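# Unpeg postcards, stack them on mat, box clothespins

## Task

Remove every postcard from the hanging line and lay them flat in one stack on the mat, and place all the clothespins inside the box.

## Robot and tools

Robot: two arms, left_arm and right_arm, each ending in a two-finger gripper. In the scene frame the origin sits at table-top height midway between the nominal bases, +x points out over the table, +z up, and left_arm is on the +y side (image left/right does not follow these names). Calibrated bases: left_arm at (-0.052, +0.361, 0) m, right_arm at (+0.020, -0.326, 0) m, both turned very slightly about z. A fixed two-camera stand is behind the arms. Loose objects may occasionally get nudged by something.

Frames: each arm reports its end_effector_position (m) and end_effector_quat_wxyz in its own base frame; the fixed camera and the table use the scene frame. Movement offsets use the axes of that arm's current Hand target. The gripper's fingers point along its +z and open and close along its y; the reported position is the spot between the pads, roughly 1 cm short of the tips. Printed positions and orientations may be wrong by a few cm, worse when reaching far.

Row layout (shared by execute_actions and move): one list of 14 numbers, each in [-1, 1], always covering both arms: dx, dy, dz, rx, ry, rz, opening for left_arm, then the same seven for right_arm. The first six are an offset from that arm's Hand target as it stood when the action or move began, not an absolute pose; 1.0 equals 0.6 m of travel or 180 degrees, and rx, ry, rz form a single rotation vector. Opening is absolute: +1 fully open (0.093 m), -1 closed. Six zeros re-request the current Hand target. Any number you send is a command, so to keep a gripper unchanged resend its present opening.

execute_actions(actions, cameras): actions is a list of actions; each action is up to 15 rows, one per 1/30 s step, each row offset from the action's starting Hand target; a short action keeps its last row for the remaining steps. An empty list returns a status with all images. cameras: list of names, ["all"], or [] for none.

move(target, speed, blend, opening_speed, grip_force, blocking, cameras): drives grippers in straight lines toward target, one 14-number row or a list of up to 15 rows, all offsets counted from the same starting Hand targets. speed in m/s, 0.002 to 2.9, default 0.25 (rotation up to twice that in rad/s), one value or one per target. blend in m rounds corners in a list; 0 stops at each point. opening_speed: rate on the -1..+1 scale per second, at least 0.2. grip_force: newtons per finger pad, 10 to 50 (full), per call or per arm; it persists, and lower values close slowly. blocking=false returns early while motion continues. Paths last 0.5 to 10 s, ignore obstacles and the other arm, and the gripper can lag or overshoot at speed, especially with a straight arm. Avoid paths near an arm's own base (they can flip its shoulder posture). The result adds a move: line such as done, off_target, moving, held or fault, plus limits (paced = clipped pose, held = steps withheld). done means within 10 mm and 2 degrees; it says nothing about contact.

wait(seconds 0 to 10, cameras): lets time pass with the last commands held; a running move goes on. stop(cameras): brakes a running move. zoom_image(camera, region [x0, y0, x1, y1] pixels from top-left, at most 504 by 504): enlarges the latest image of cam_high, cam_left_wrist or cam_right_wrist (all 896x504). finished_scene(scene): ends the current scene, given its number; irreversible, so only call once the cards are stacked and pins boxed and everything stays put.

Results: robot state per arm, Hand target (your last commanded pose after clipping, base of the next offsets), Joint positions (last value is finger gap in m, floored at 0), Joint torques (include arm weight; joints 1 to 3 wrap at ±28 N m), Joint velocities (may be omitted when all at noise level), grip_measured, Tool commands, motor temperatures, and for execute_actions some per-step positions. Joint ranges in rad: waist -2.618 to 3.054, shoulder 0 to 3.142, elbow 0 to 3.142 (straight 2.901), wrist pitch and yaw ±1.571, roll ±2.094.

Control behaviour: each step the commanded orientation is limited to 40 degrees from the measured one. Friction and gravity often leave the gripper short, low or tilted; check after every move and command the remaining gap or re-level. Tiny moves may not happen or go astray. An arm blocked by something keeps pushing until commanded back away.

Gripping: grip_measured runs +1 open to -1 closed; pads meet near -0.94 and each mm of object width adds about 0.0208. Readings may sit up to 0.02 too open. A value about 0.24 below an object's width reading grips flat rigid parts at full force; thin cards may need gentler handling. Keep sending the closing value to hold; send well above the width reading to release. Jumping far below the width reading causes a brief hard squeeze.

Cautions: do not drop things, release moving parts, slam, or push hard; nothing may fall off or be left off the table. Keep the arms, grippers and wrist cameras from touching each other, and never close one gripper on the other's fingers. Avoid straining the wrist camera cables. Holding loads, stretched poses or pushing at unreachable targets heat motors: MOTOR HOT appears at 75 °C, at 90 °C the arm folds and stays idle, at 100 °C it collapses. Any arm stop is costly.

Each tool is called after "Call:" by a JSON object that holds its "name" and its "arguments".

## Session

Call:
{"name": "execute_actions", "arguments": {"actions": []}}

Scene clock: 0.00 s.
left_arm: end_effector_position=(+0.3037, +0.0556, +0.1588) grip_measured=+1.000 end_effector_quat_wxyz=(+0.528, -0.211, +0.808, +0.152) | right_arm: end_effector_position=(+0.3266, +0.0103, +0.1070) grip_measured=+1.000 end_effector_quat_wxyz=(+0.572, -0.099, +0.811, -0.070)
Joint positions: left_arm=[-0.135 0.937 0.436 -0.001 -0.607 -0.279 0.093] | right_arm=[0.061 1.127 0.181 0.604 0.056 -0.223 0.093]
Joint velocities: within noise
Joint torques (N m): no reading
Motor temperatures (°C): left_arm=[22 23 22 21 20 20 19] | right_arm=[19 21 22 19 20 21 19]
Heat: left arm: 23 °C; right arm: 22 °C.
Hand target: left_arm +0.3054, +0.0554, +0.1641; +0.534, -0.212, +0.805, +0.150 | right_arm +0.3316, +0.0107, +0.1197; +0.589, -0.097, +0.799, -0.070
Tool commands: left_gripper/opening=+1.0 right_gripper/opening=+1.0

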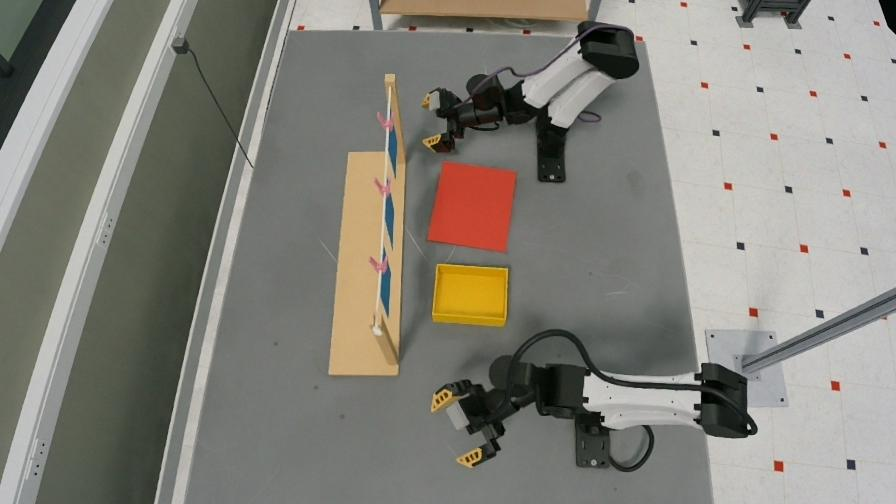

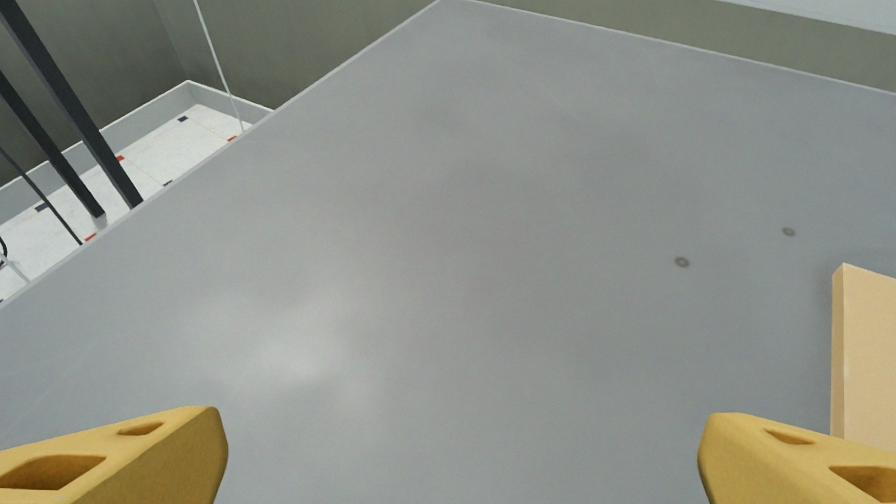

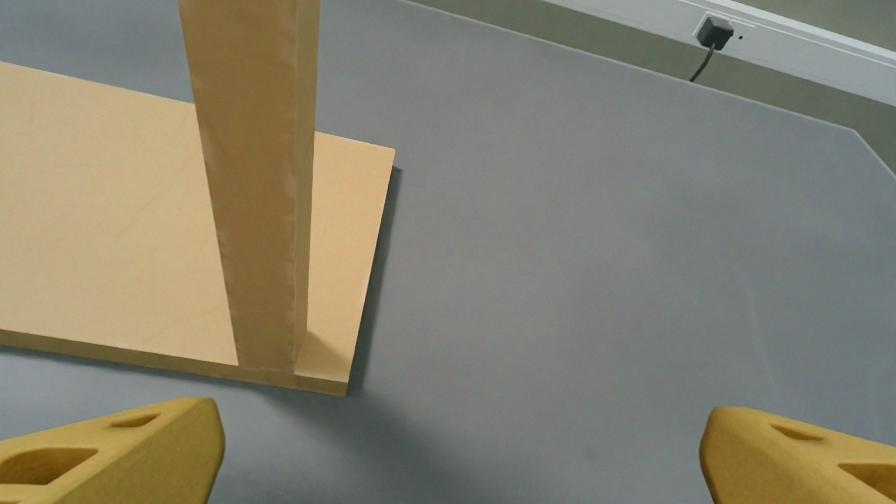

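Call:
{"name": "zoom_image", "arguments": {"camera": "cam_high", "region": [310, 60, 530, 220]}}

Call:
{"name": "zoom_image", "arguments": {"camera": "cam_high", "region": [310, 220, 530, 380]}}

Scaled by 2.291 from the camera's 896x504 image, which has a finer 1280x720 frame.

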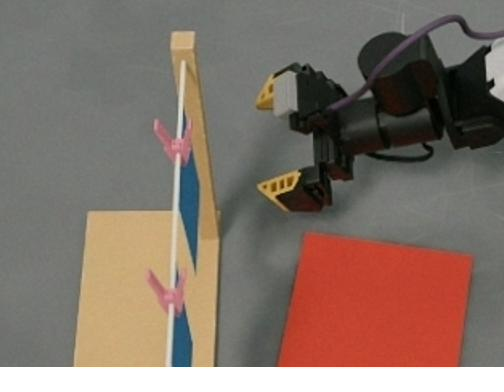

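Scaled by 2.291 from the camera's 896x504 image, which has a finer 1280x720 frame.

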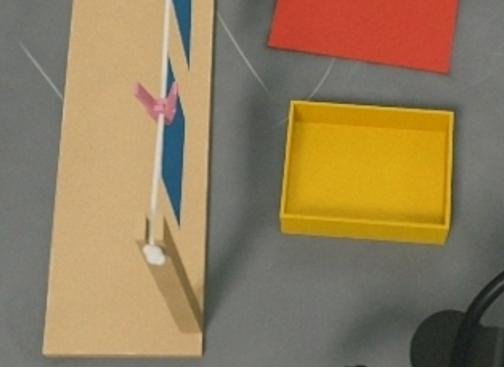

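Call:
{"name": "move", "arguments": {"target": [-0.1445,-0.1487,-0.3348,0.3846,-0.0063,0.1608,1,-0.2824,0.085,-0.3077,-0.232,-0.0565,-0.074,1], "speed": 0.4, "cameras": ["all"]}}

Scene clock: 5.60 s.
left_arm: end_effector_position=(+0.2216, -0.0984, +0.3105) grip_measured=+1.000 end_effector_quat_wxyz=(+0.509, +0.314, +0.775, -0.206) | right_arm: end_effector_position=(+0.2006, +0.0987, +0.3052) grip_measured=+1.000 end_effector_quat_wxyz=(+0.557, -0.384, +0.718, +0.166)
Joint positions: left_arm=[0.082 0.76 1.027 -0.848 0.762 0.426 0.093] | right_arm=[-0.153 0.631 0.921 -0.813 -0.864 -0.614 0.093]
Joint torques (N m): left_arm=[0.13 0.17 9.1 1.78 0.23 0.26] | right_arm=[-0.7 1.4 8.46 1.59 -0.41 -0.2]
Heat: left arm: 23 °C; right arm: 23 °C.
Hand target: left_arm +0.2198, -0.1000, +0.3202; +0.515, +0.322, +0.767, -0.206 | right_arm +0.2001, +0.1002, +0.3199; +0.571, -0.396, +0.701, +0.160
Off the commanded pose: left_arm 0.010 m, 1 deg | right_arm 0.015 m, 3 deg.
move: off_target (right_arm)

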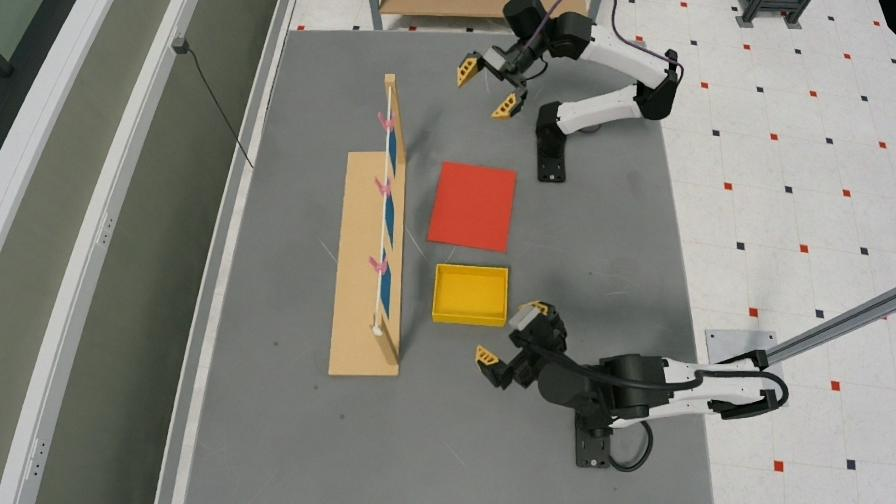

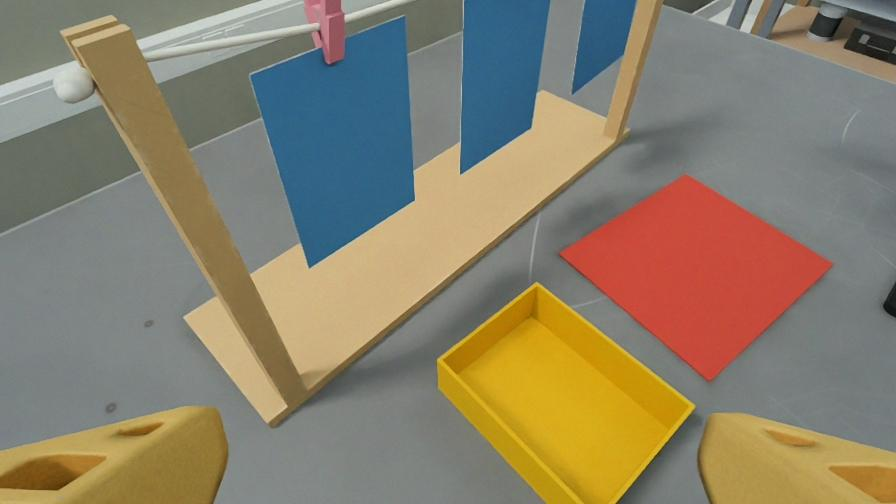

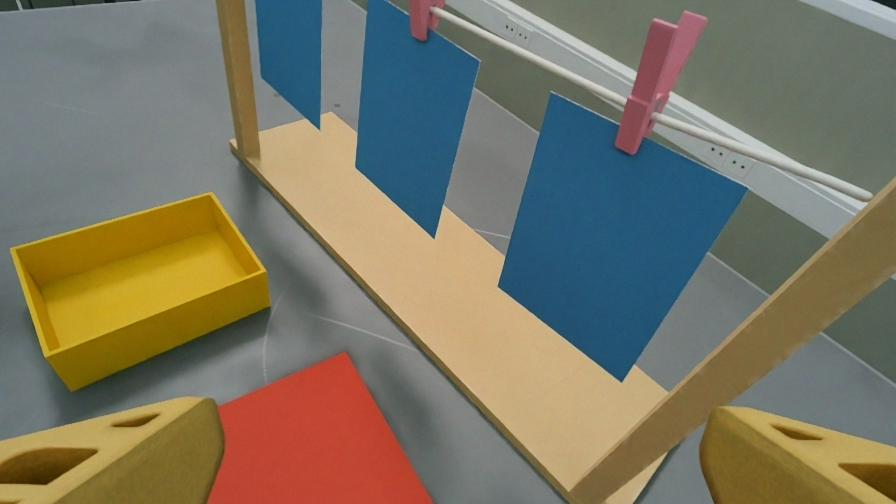

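Call:
{"name": "zoom_image", "arguments": {"camera": "cam_right_wrist", "region": [560, 0, 812, 220]}}

Call:
{"name": "zoom_image", "arguments": {"camera": "cam_left_wrist", "region": [220, 0, 472, 220]}}

Scaled by 2.000 from the camera's 896x504 image, which has a finer 1280x720 frame.

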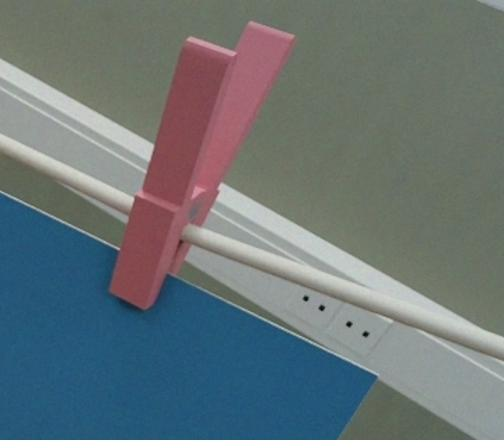

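Scaled by 2.000 from the camera's 896x504 image, which has a finer 1280x720 frame.

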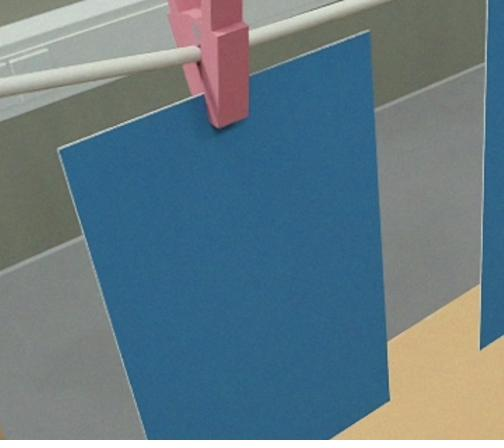

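Call:
{"name": "move", "arguments": {"target": [0.0538,-0.1577,0.5585,0.0562,-0.1263,0.0061,1,-0.0585,-0.2333,0.1368,-0.1616,0.022,0.0159,1], "speed": 0.35, "cameras": ["all"]}}

Scene clock: 25.77 s.
left_arm: end_effector_position=(+0.3600, -0.3697, +0.1517) grip_measured=+1.000 end_effector_quat_wxyz=(+0.614, +0.334, +0.637, -0.326) | right_arm: end_effector_position=(+0.3622, +0.0759, +0.3459) grip_measured=+1.000 end_effector_quat_wxyz=(+0.434, -0.481, +0.692, +0.318)
Joint positions: left_arm=[-0.717 1.962 0.822 1.106 0.254 0.004 0.093] | right_arm=[-0.216 1.799 2.046 -1.578 -1.122 -1.279 0.093]
Joint torques (N m): left_arm=[-0.55 -7.54 7.76 2.57 -0.25 0.09] | right_arm=[0.06 -8.39 7.24 0.62 -0.73 -0.19]
Heat: left arm: 26 °C; right arm: 25 °C.
Hand target: left_arm +0.3649, -0.3749, +0.1601; +0.628, +0.326, +0.627, -0.327 | right_arm +0.3599, +0.0799, +0.3601; +0.425, -0.514, +0.667, +0.332
Off the commanded pose: left_arm 0.011 m, 2 deg | right_arm 0.015 m, 5 deg.
joint sent to its limit (right arm) — joint 4 (wrist pitch), lower limit. The joint targets are off in orientation, not in position.
move: off_target (left_arm, right_arm)

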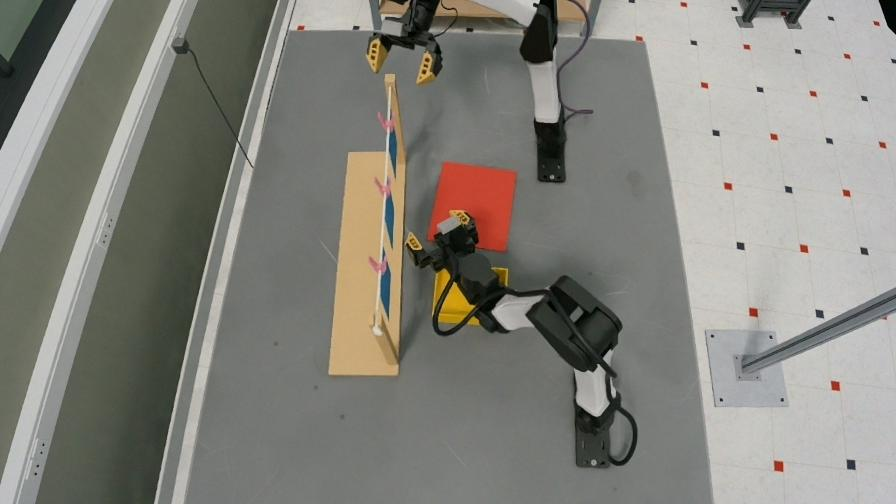

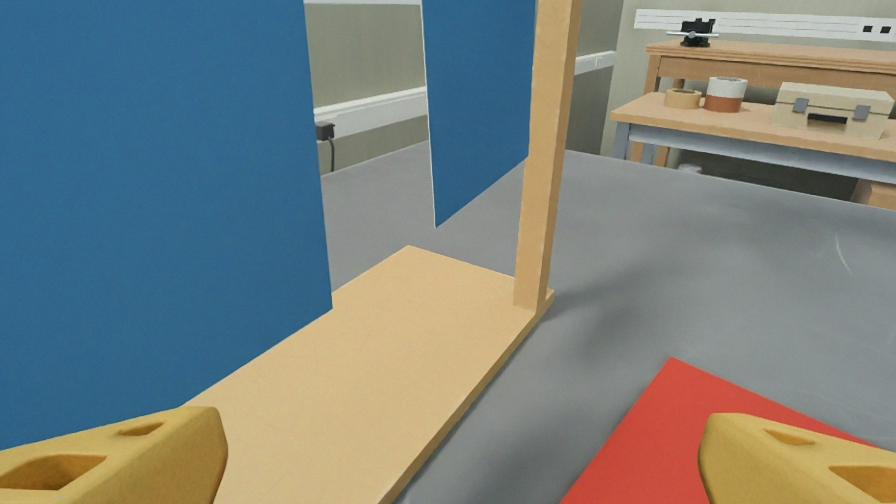

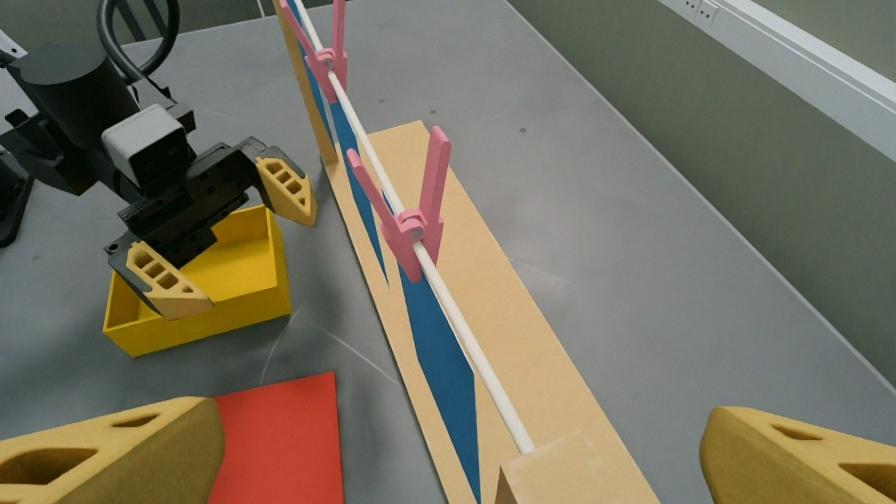

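Call:
{"name": "move", "arguments": {"target": [-0.0132,-0.0095,0.125,0,0,0,-0.21,-0.0227,0.0158,0.1538,0,0,0,1], "speed": 0.2, "cameras": ["all"]}}

Scene clock: 29.60 s.
left_arm: end_effector_position=(+0.3973, -0.4361, +0.1690) grip_measured=-0.207 end_effector_quat_wxyz=(+0.626, +0.332, +0.623, -0.331) | right_arm: end_effector_position=(+0.3754, +0.1595, +0.3266) grip_measured=+1.000 end_effector_quat_wxyz=(+0.411, -0.501, +0.685, +0.334)
Joint positions: left_arm=[-0.775 2.138 1.169 0.972 0.2 0.003 0.035] | right_arm=[0.039 1.738 1.865 -1.161 -1.033 -0.914 0.093]
Joint torques (N m): left_arm=[-0.13 -9.32 8.66 2.14 -0.25 0.1] | right_arm=[1.2 -9.2 4.21 1.45 -0.53 -0.03]
Motor temperatures (°C): left_arm=[22 24 26 26 20 20 19] | right_arm=[19 22 25 22 21 21 19]
Heat: left arm: 26 °C; right arm: 25 °C.
Hand target: left_arm +0.4033, -0.4396, +0.1682; +0.628, +0.326, +0.627, -0.327 | right_arm +0.3731, +0.1689, +0.3338; +0.425, -0.514, +0.667, +0.332
Off the commanded pose: left_arm 0.007 m, 1 deg | right_arm 0.012 m, 3 deg.
move: off_target (right_arm)

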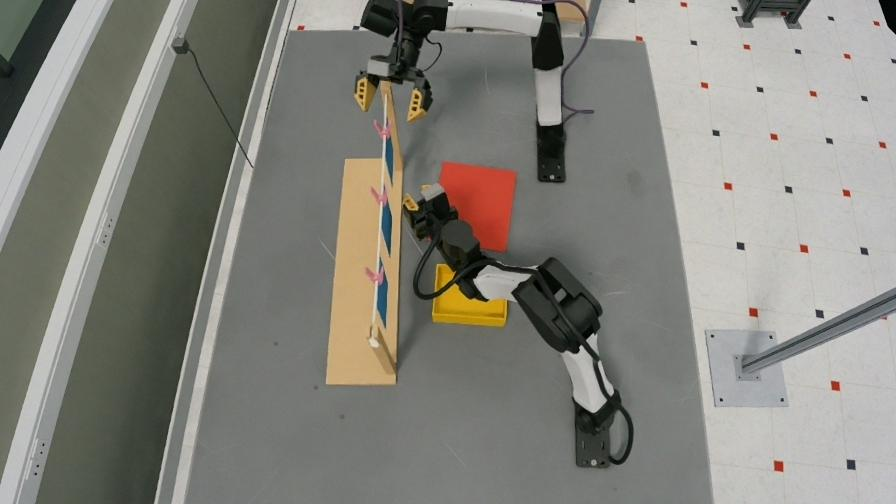

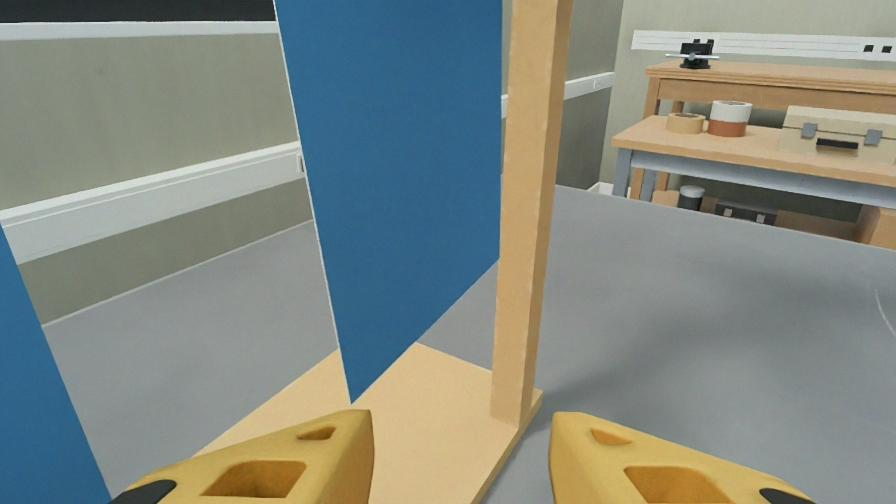

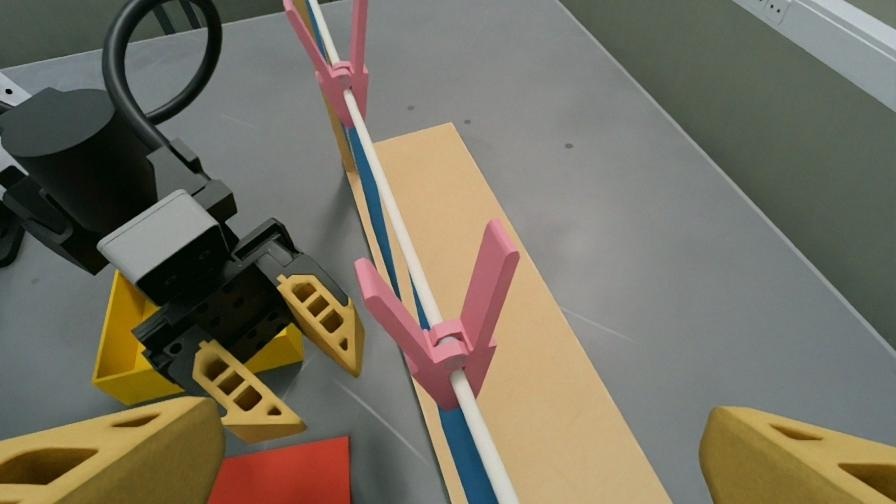

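Call:
{"name": "move", "arguments": {"target": [[0,0,0,0,0,0,-0.21,-0.044,-0.0085,-0.0802,0,0,0,1],[0,0,0,0,0,0,-0.21,-0.0543,-0.0023,0.0215,0,0.085,0,1]], "speed": 0.15, "blend": [0.01,0], "cameras": ["all"]}}

Scene clock: 34.03 s.
left_arm: end_effector_position=(+0.3974, -0.4360, +0.1689) grip_measured=-0.207 end_effector_quat_wxyz=(+0.626, +0.332, +0.623, -0.331) | right_arm: end_effector_position=(+0.3803, +0.1927, +0.3505) grip_measured=+1.000 end_effector_quat_wxyz=(+0.338, -0.548, +0.719, +0.261)
Joint positions: left_arm=[-0.775 2.138 1.169 0.971 0.2 0.003 0.035] | right_arm=[0.191 2.008 2.507 -1.58 -0.768 -0.909 0.093]
Joint torques (N m): left_arm=[-0.12 -9.33 8.65 2.13 -0.25 0.1] | right_arm=[-0.05 -8.5 6.8 1.05 -0.37 0.08]
Heat: left arm: 27 °C; right arm: 26 °C.
Hand target: left_arm +0.4033, -0.4396, +0.1681; +0.628, +0.326, +0.627, -0.327 | right_arm +0.3809, +0.1931, +0.3580; +0.333, -0.554, +0.718, +0.260
Off the commanded pose: left_arm 0.007 m, 1 deg | right_arm 0.007 m, 1 deg.
joint sent to its limit (right arm) — joint 4 (wrist pitch), lower limit. The joint targets still meet the commanded pose.
move: done

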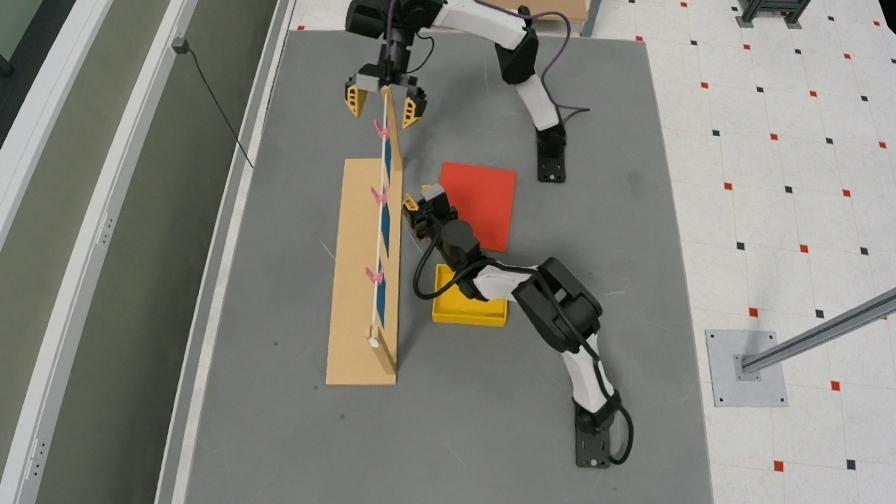

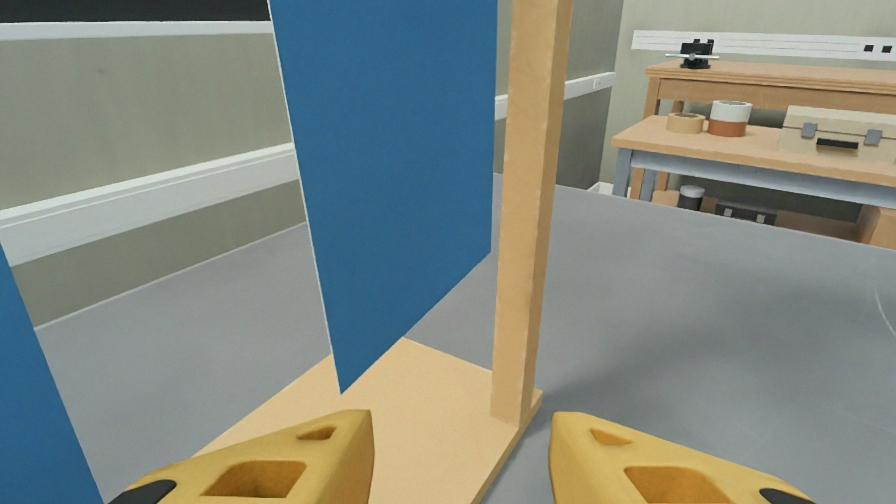

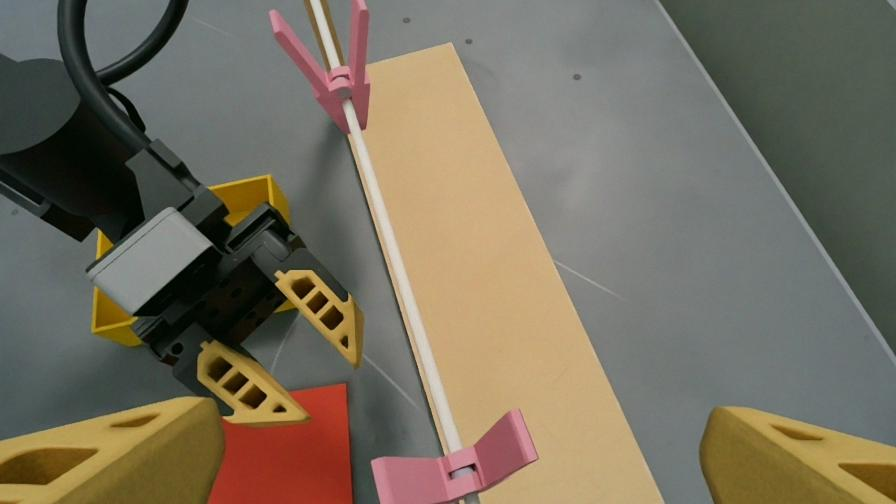

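Call:
{"name": "move", "arguments": {"target": [0,0.015,0.0472,0,0,0,-0.21,0.0365,-0.0045,0.0408,0,0,0,1], "speed": 0.1, "cameras": ["all"]}}

Scene clock: 36.93 s.
left_arm: end_effector_position=(+0.4185, -0.4567, +0.1693) grip_measured=-0.207 end_effector_quat_wxyz=(+0.626, +0.332, +0.624, -0.330) | right_arm: end_effector_position=(+0.3898, +0.1953, +0.3106) grip_measured=+1.000 end_effector_quat_wxyz=(+0.310, -0.543, +0.732, +0.270)
Joint positions: left_arm=[-0.775 2.223 1.323 0.902 0.2 0.003 0.035] | right_arm=[0.196 1.982 2.301 -1.465 -0.758 -0.909 0.093]
Joint torques (N m): left_arm=[0.68 -10.03 8.99 2.15 -0.18 0.1] | right_arm=[0.13 -12.7 4.14 1.14 -0.36 -0.14]
Heat: left arm: 28 °C; right arm: 26 °C.
Hand target: left_arm +0.4269, -0.4576, +0.1682; +0.628, +0.326, +0.627, -0.327 | right_arm +0.3845, +0.1970, +0.3254; +0.332, -0.554, +0.718, +0.260
Off the commanded pose: left_arm 0.009 m, 1 deg | right_arm 0.016 m, 4 deg.
move: off_target (right_arm)

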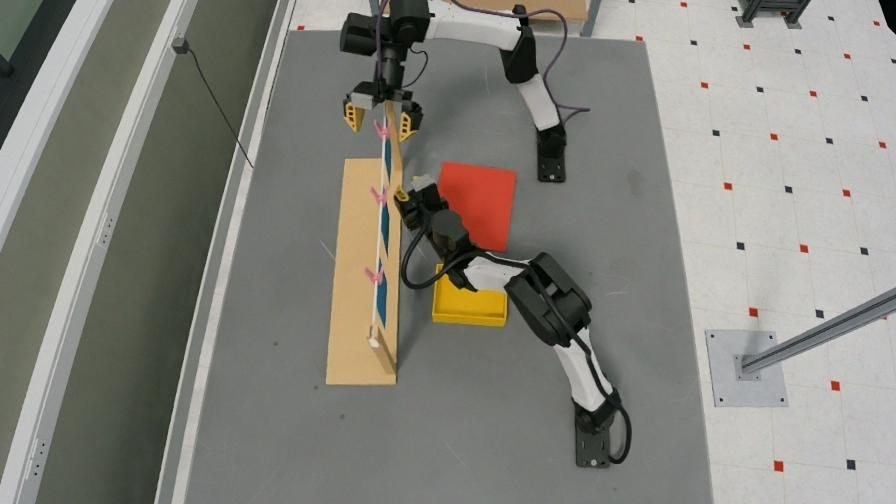

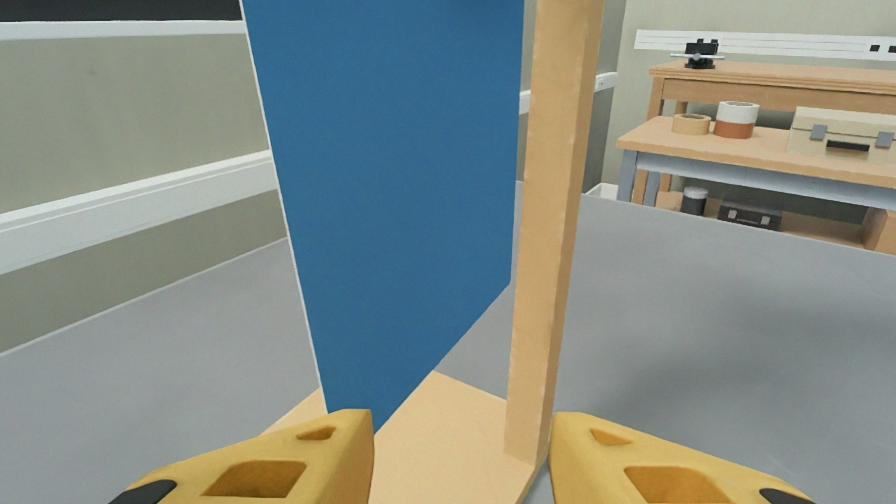

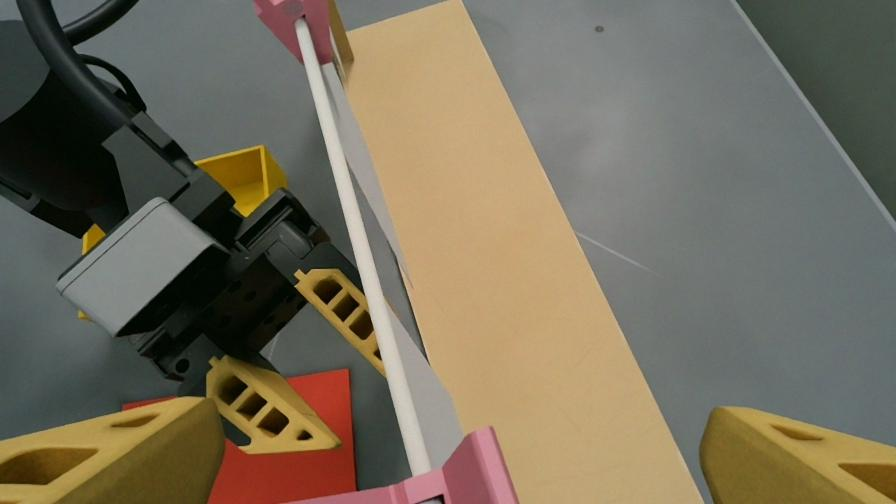

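Call:
{"name": "zoom_image", "arguments": {"camera": "cam_right_wrist", "region": [270, 240, 550, 504]}}

Scaled by 1.800 from the camera's 896x504 image, which has a finer 1280x720 frame.

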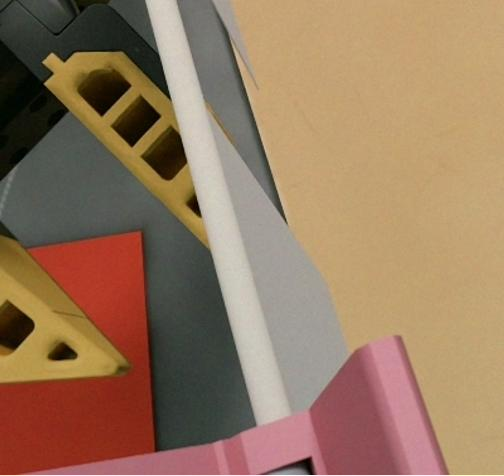

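Call:
{"name": "move", "arguments": {"target": [[0.0035,0.028,-0.025,0,0,0,-0.21,0.0017,0.0096,-0.002,0,0,0,1],[0.005,0.0342,0.0562,0.072,0,0,-0.21,0.0017,0.0096,-0.002,0,0,0,1]], "speed": 0.08, "blend": [0.004,0], "cameras": ["cam_left_wrist","cam_right_wrist"]}}

Scene clock: 42.97 s.
left_arm: end_effector_position=(+0.4577, -0.4718, +0.1677) grip_measured=-0.207 end_effector_quat_wxyz=(+0.589, +0.395, +0.585, -0.394) | right_arm: end_effector_position=(+0.3840, +0.1954, +0.3104) grip_measured=+1.000 end_effector_quat_wxyz=(+0.310, -0.544, +0.731, +0.270)
Joint positions: left_arm=[-0.676 2.391 1.623 0.772 0.507 0.002 0.035] | right_arm=[0.199 1.95 2.253 -1.447 -0.758 -0.909 0.093]
Joint torques (N m): left_arm=[0.54 -11.23 9.44 2.01 -0.03 0.1] | right_arm=[0.39 -12.64 4.34 1.13 -0.36 -0.13]
Heat: left arm: 28 °C; right arm: 26 °C.
Hand target: left_arm +0.4629, -0.4736, +0.1652; +0.587, +0.395, +0.586, -0.396 | right_arm +0.3785, +0.1969, +0.3255; +0.332, -0.554, +0.718, +0.260
Off the commanded pose: left_arm 0.006 m, 0 deg | right_arm 0.016 m, 3 deg.
move: off_target (right_arm)
Images, in order (width x height): cam_left_wrist 896x504, cam_right_wrist 896x504.

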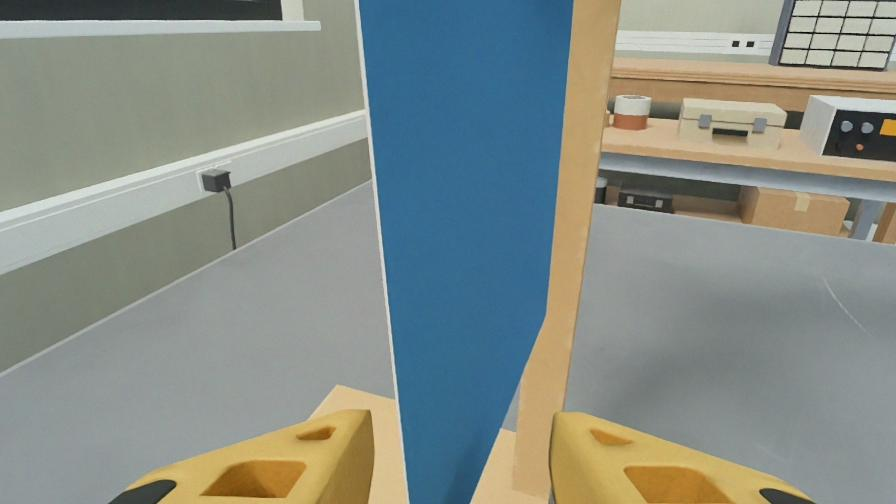

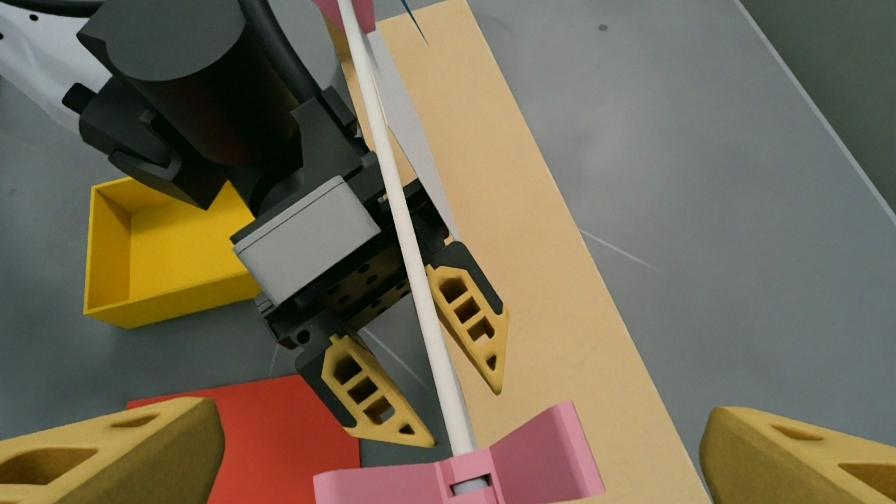

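Call:
{"name": "move", "arguments": {"target": [0,0,0,0,0,0,-1,0,0,0,0,0,0,1], "grip_force": [20,50], "opening_speed": 0.5, "cameras": ["cam_left_wrist","cam_right_wrist"]}}

Scene clock: 47.07 s.
left_arm: end_effector_position=(+0.4571, -0.4721, +0.1675) grip_measured=-0.957 end_effector_quat_wxyz=(+0.588, +0.396, +0.584, -0.395) | right_arm: end_effector_position=(+0.3840, +0.1954, +0.3104) grip_measured=+1.000 end_effector_quat_wxyz=(+0.310, -0.544, +0.731, +0.270)
Joint positions: left_arm=[-0.676 2.391 1.623 0.771 0.511 0.002 0] | right_arm=[0.199 1.95 2.253 -1.447 -0.758 -0.909 0.093]
Joint torques (N m): left_arm=[0.55 -11.25 9.42 2.03 -0.06 0.1] | right_arm=[0.21 -12.55 4.34 1.17 -0.37 -0.11]
Motor temperatures (°C): left_arm=[22 27 29 27 20 20 19] | right_arm=[19 27 26 22 21 21 19]
Heat: left arm: 29 °C; right arm: 27 °C.
Hand target: left_arm +0.4629, -0.4736, +0.1651; +0.587, +0.395, +0.586, -0.396 | right_arm +0.3785, +0.1969, +0.3255; +0.332, -0.554, +0.718, +0.260
Off the commanded pose: left_arm 0.006 m, 0 deg | right_arm 0.016 m, 3 deg.
grip_force (N): 20, 50
move: off_target (right_arm)
Images, in order (width x height): cam_left_wrist 896x504, cam_right_wrist 896x504.

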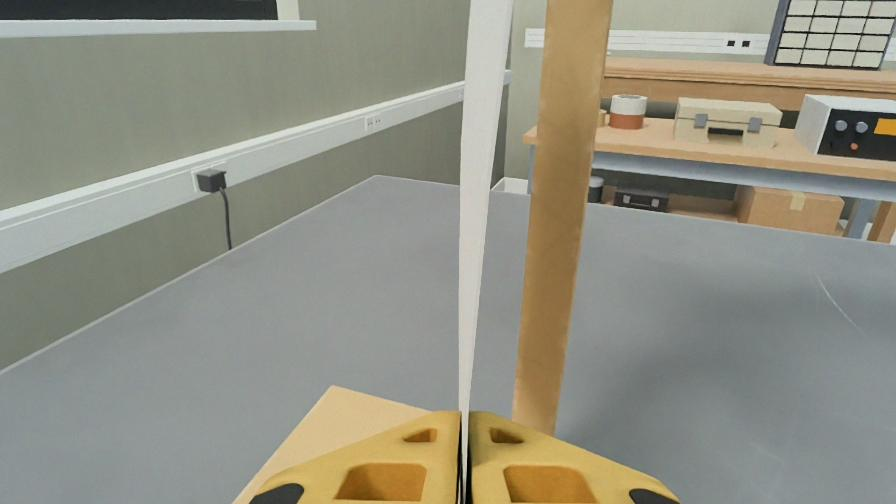

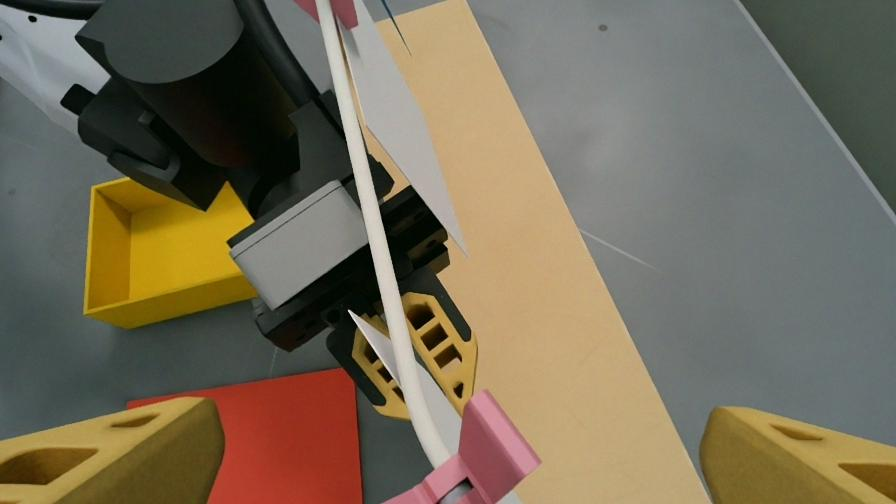

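Call:
{"name": "move", "arguments": {"target": [[0,0,0,0,0,0,-0.21,0,0,0,0,0,0,1],[0.0335,0.0024,-0.0055,0.0775,-0.0822,-0.0101,-0.21,0,0,0,-0.0464,-0.0449,-0.036,1]], "speed": 0.07, "cameras": ["all"]}}

Scene clock: 55.40 s.
left_arm: end_effector_position=(+0.4610, -0.4712, +0.1425) grip_measured=-0.213 end_effector_quat_wxyz=(+0.589, +0.398, +0.474, -0.520) | right_arm: end_effector_position=(+0.3771, +0.1964, +0.3153) grip_measured=+1.000 end_effector_quat_wxyz=(+0.338, -0.591, +0.654, +0.330)
Joint positions: left_arm=[-0.616 2.707 1.85 1.193 0.776 -0.264 0.035] | right_arm=[0.152 2.008 2.292 -1.545 -0.95 -1.158 0.093]
Joint torques (N m): left_arm=[0.54 -12.21 8.68 2.09 -0.16 0.1] | right_arm=[-0.68 -8.79 7.38 0.72 -0.67 -0.23]
Heat: left arm: 31 °C; right arm: 28 °C.
Hand target: left_arm +0.4630, -0.4700, +0.1450; +0.599, +0.400, +0.460, -0.520 | right_arm +0.3785, +0.1969, +0.3255; +0.355, -0.596, +0.639, +0.331
Off the commanded pose: left_arm 0.003 m, 2 deg | right_arm 0.010 m, 3 deg.
grip_force (N): 20, 50
move: off_target (right_arm)

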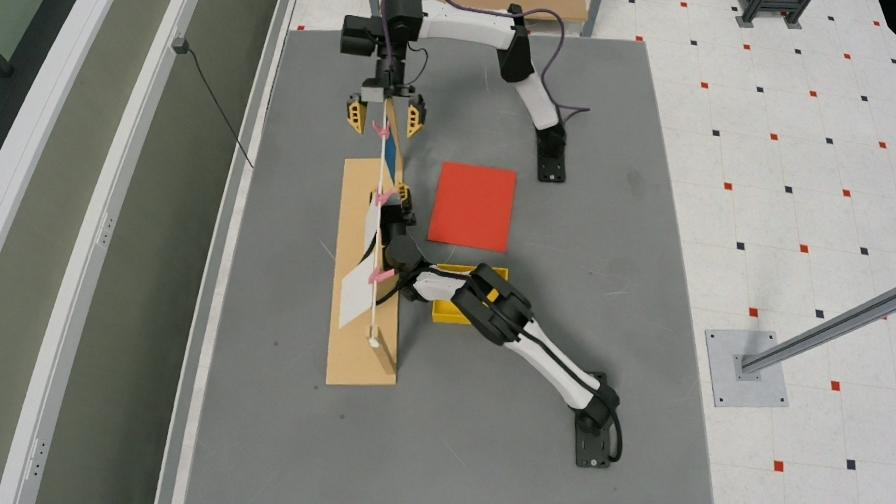

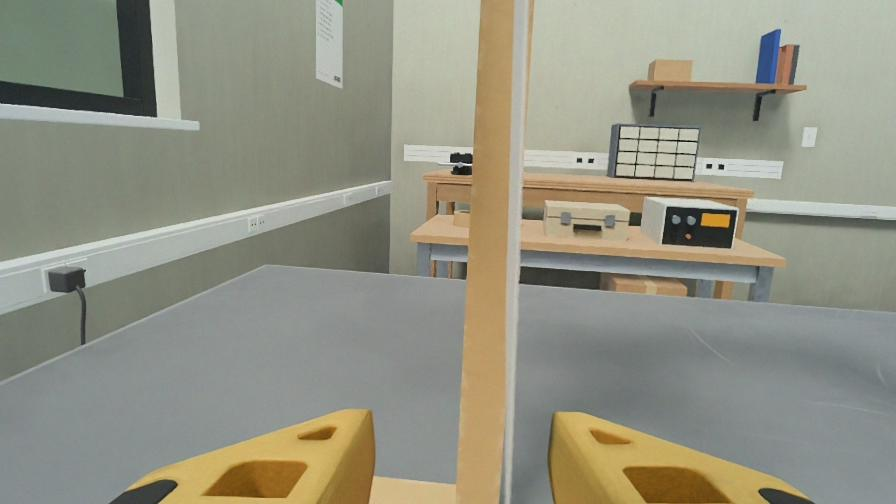

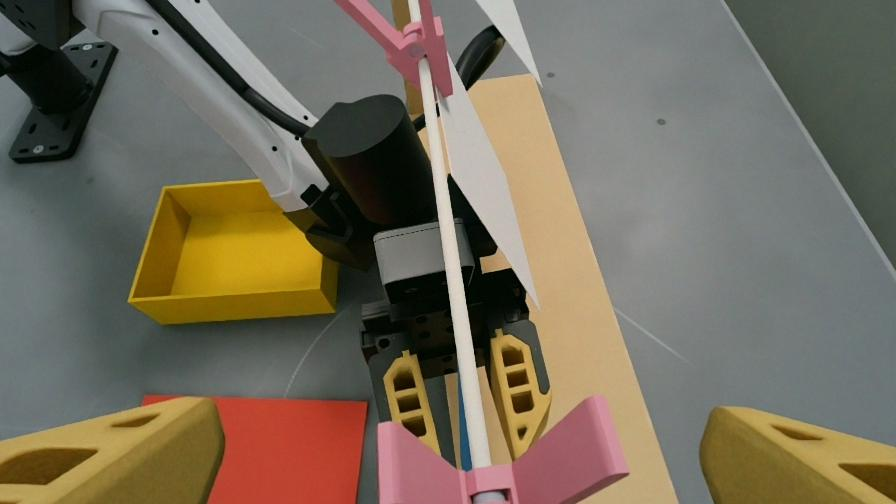

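Call:
{"name": "move", "arguments": {"target": [[0,-0.015,0,0,0,0,-0.21,-0.0005,-0.0133,0.0008,0,0,0,1],[0,-0.015,0,0,0,0,-1,-0.0005,-0.0133,0.0008,0,0,0,1]], "speed": 0.07, "opening_speed": 0.6, "cameras": ["cam_left_wrist","cam_right_wrist"]}}

Scene clock: 60.87 s.
left_arm: end_effector_position=(+0.4584, -0.4709, +0.1440) grip_measured=-0.959 end_effector_quat_wxyz=(+0.594, +0.399, +0.467, -0.520) | right_arm: end_effector_position=(+0.3853, +0.1966, +0.3153) grip_measured=+1.000 end_effector_quat_wxyz=(+0.338, -0.591, +0.654, +0.330)
Joint positions: left_arm=[-0.618 2.707 1.843 1.216 0.776 -0.264 0] | right_arm=[0.149 2.059 2.372 -1.578 -0.952 -1.163 0.093]
Joint torques (N m): left_arm=[-0.39 -14.05 5.15 2.12 -0.26 0.14] | right_arm=[-0.88 -9.1 7.09 0.7 -0.7 -0.18]
Heat: left arm: 31 °C; right arm: 28 °C.
Hand target: left_arm +0.4542, -0.4712, +0.1450; +0.599, +0.400, +0.460, -0.520 | right_arm +0.3865, +0.1969, +0.3255; +0.355, -0.596, +0.639, +0.331
Off the commanded pose: left_arm 0.004 m, 1 deg | right_arm 0.010 m, 3 deg.
joint sent to its limit (right arm) — joint 4 (wrist pitch), lower limit. The joint targets still meet the commanded pose.
grip_force (N): 20, 50
move: off_target (right_arm)
Images, in order (width x height): cam_left_wrist 896x504, cam_right_wrist 896x504.

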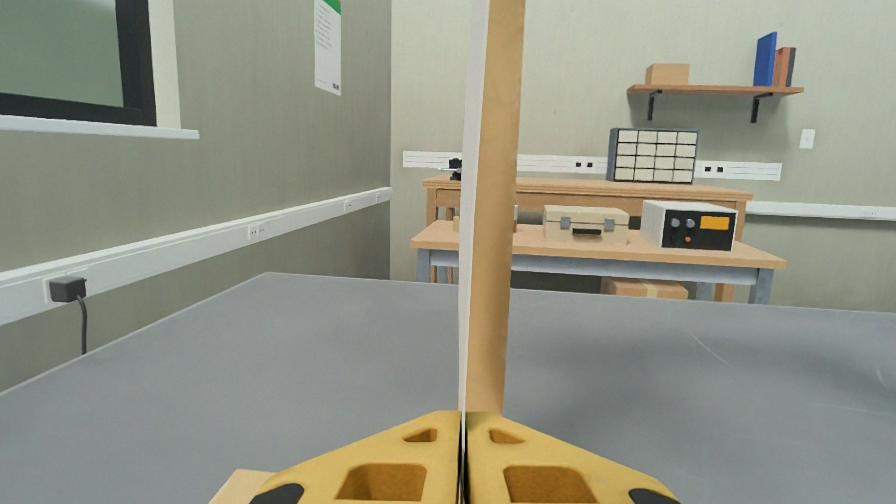

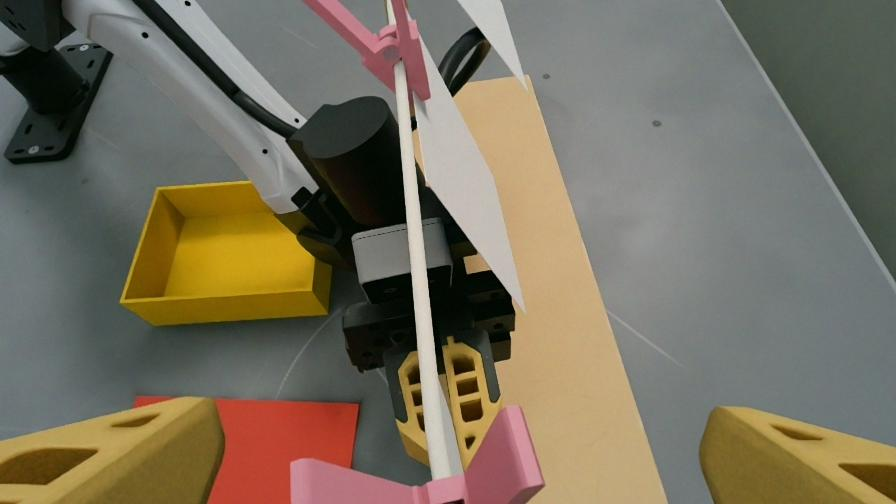

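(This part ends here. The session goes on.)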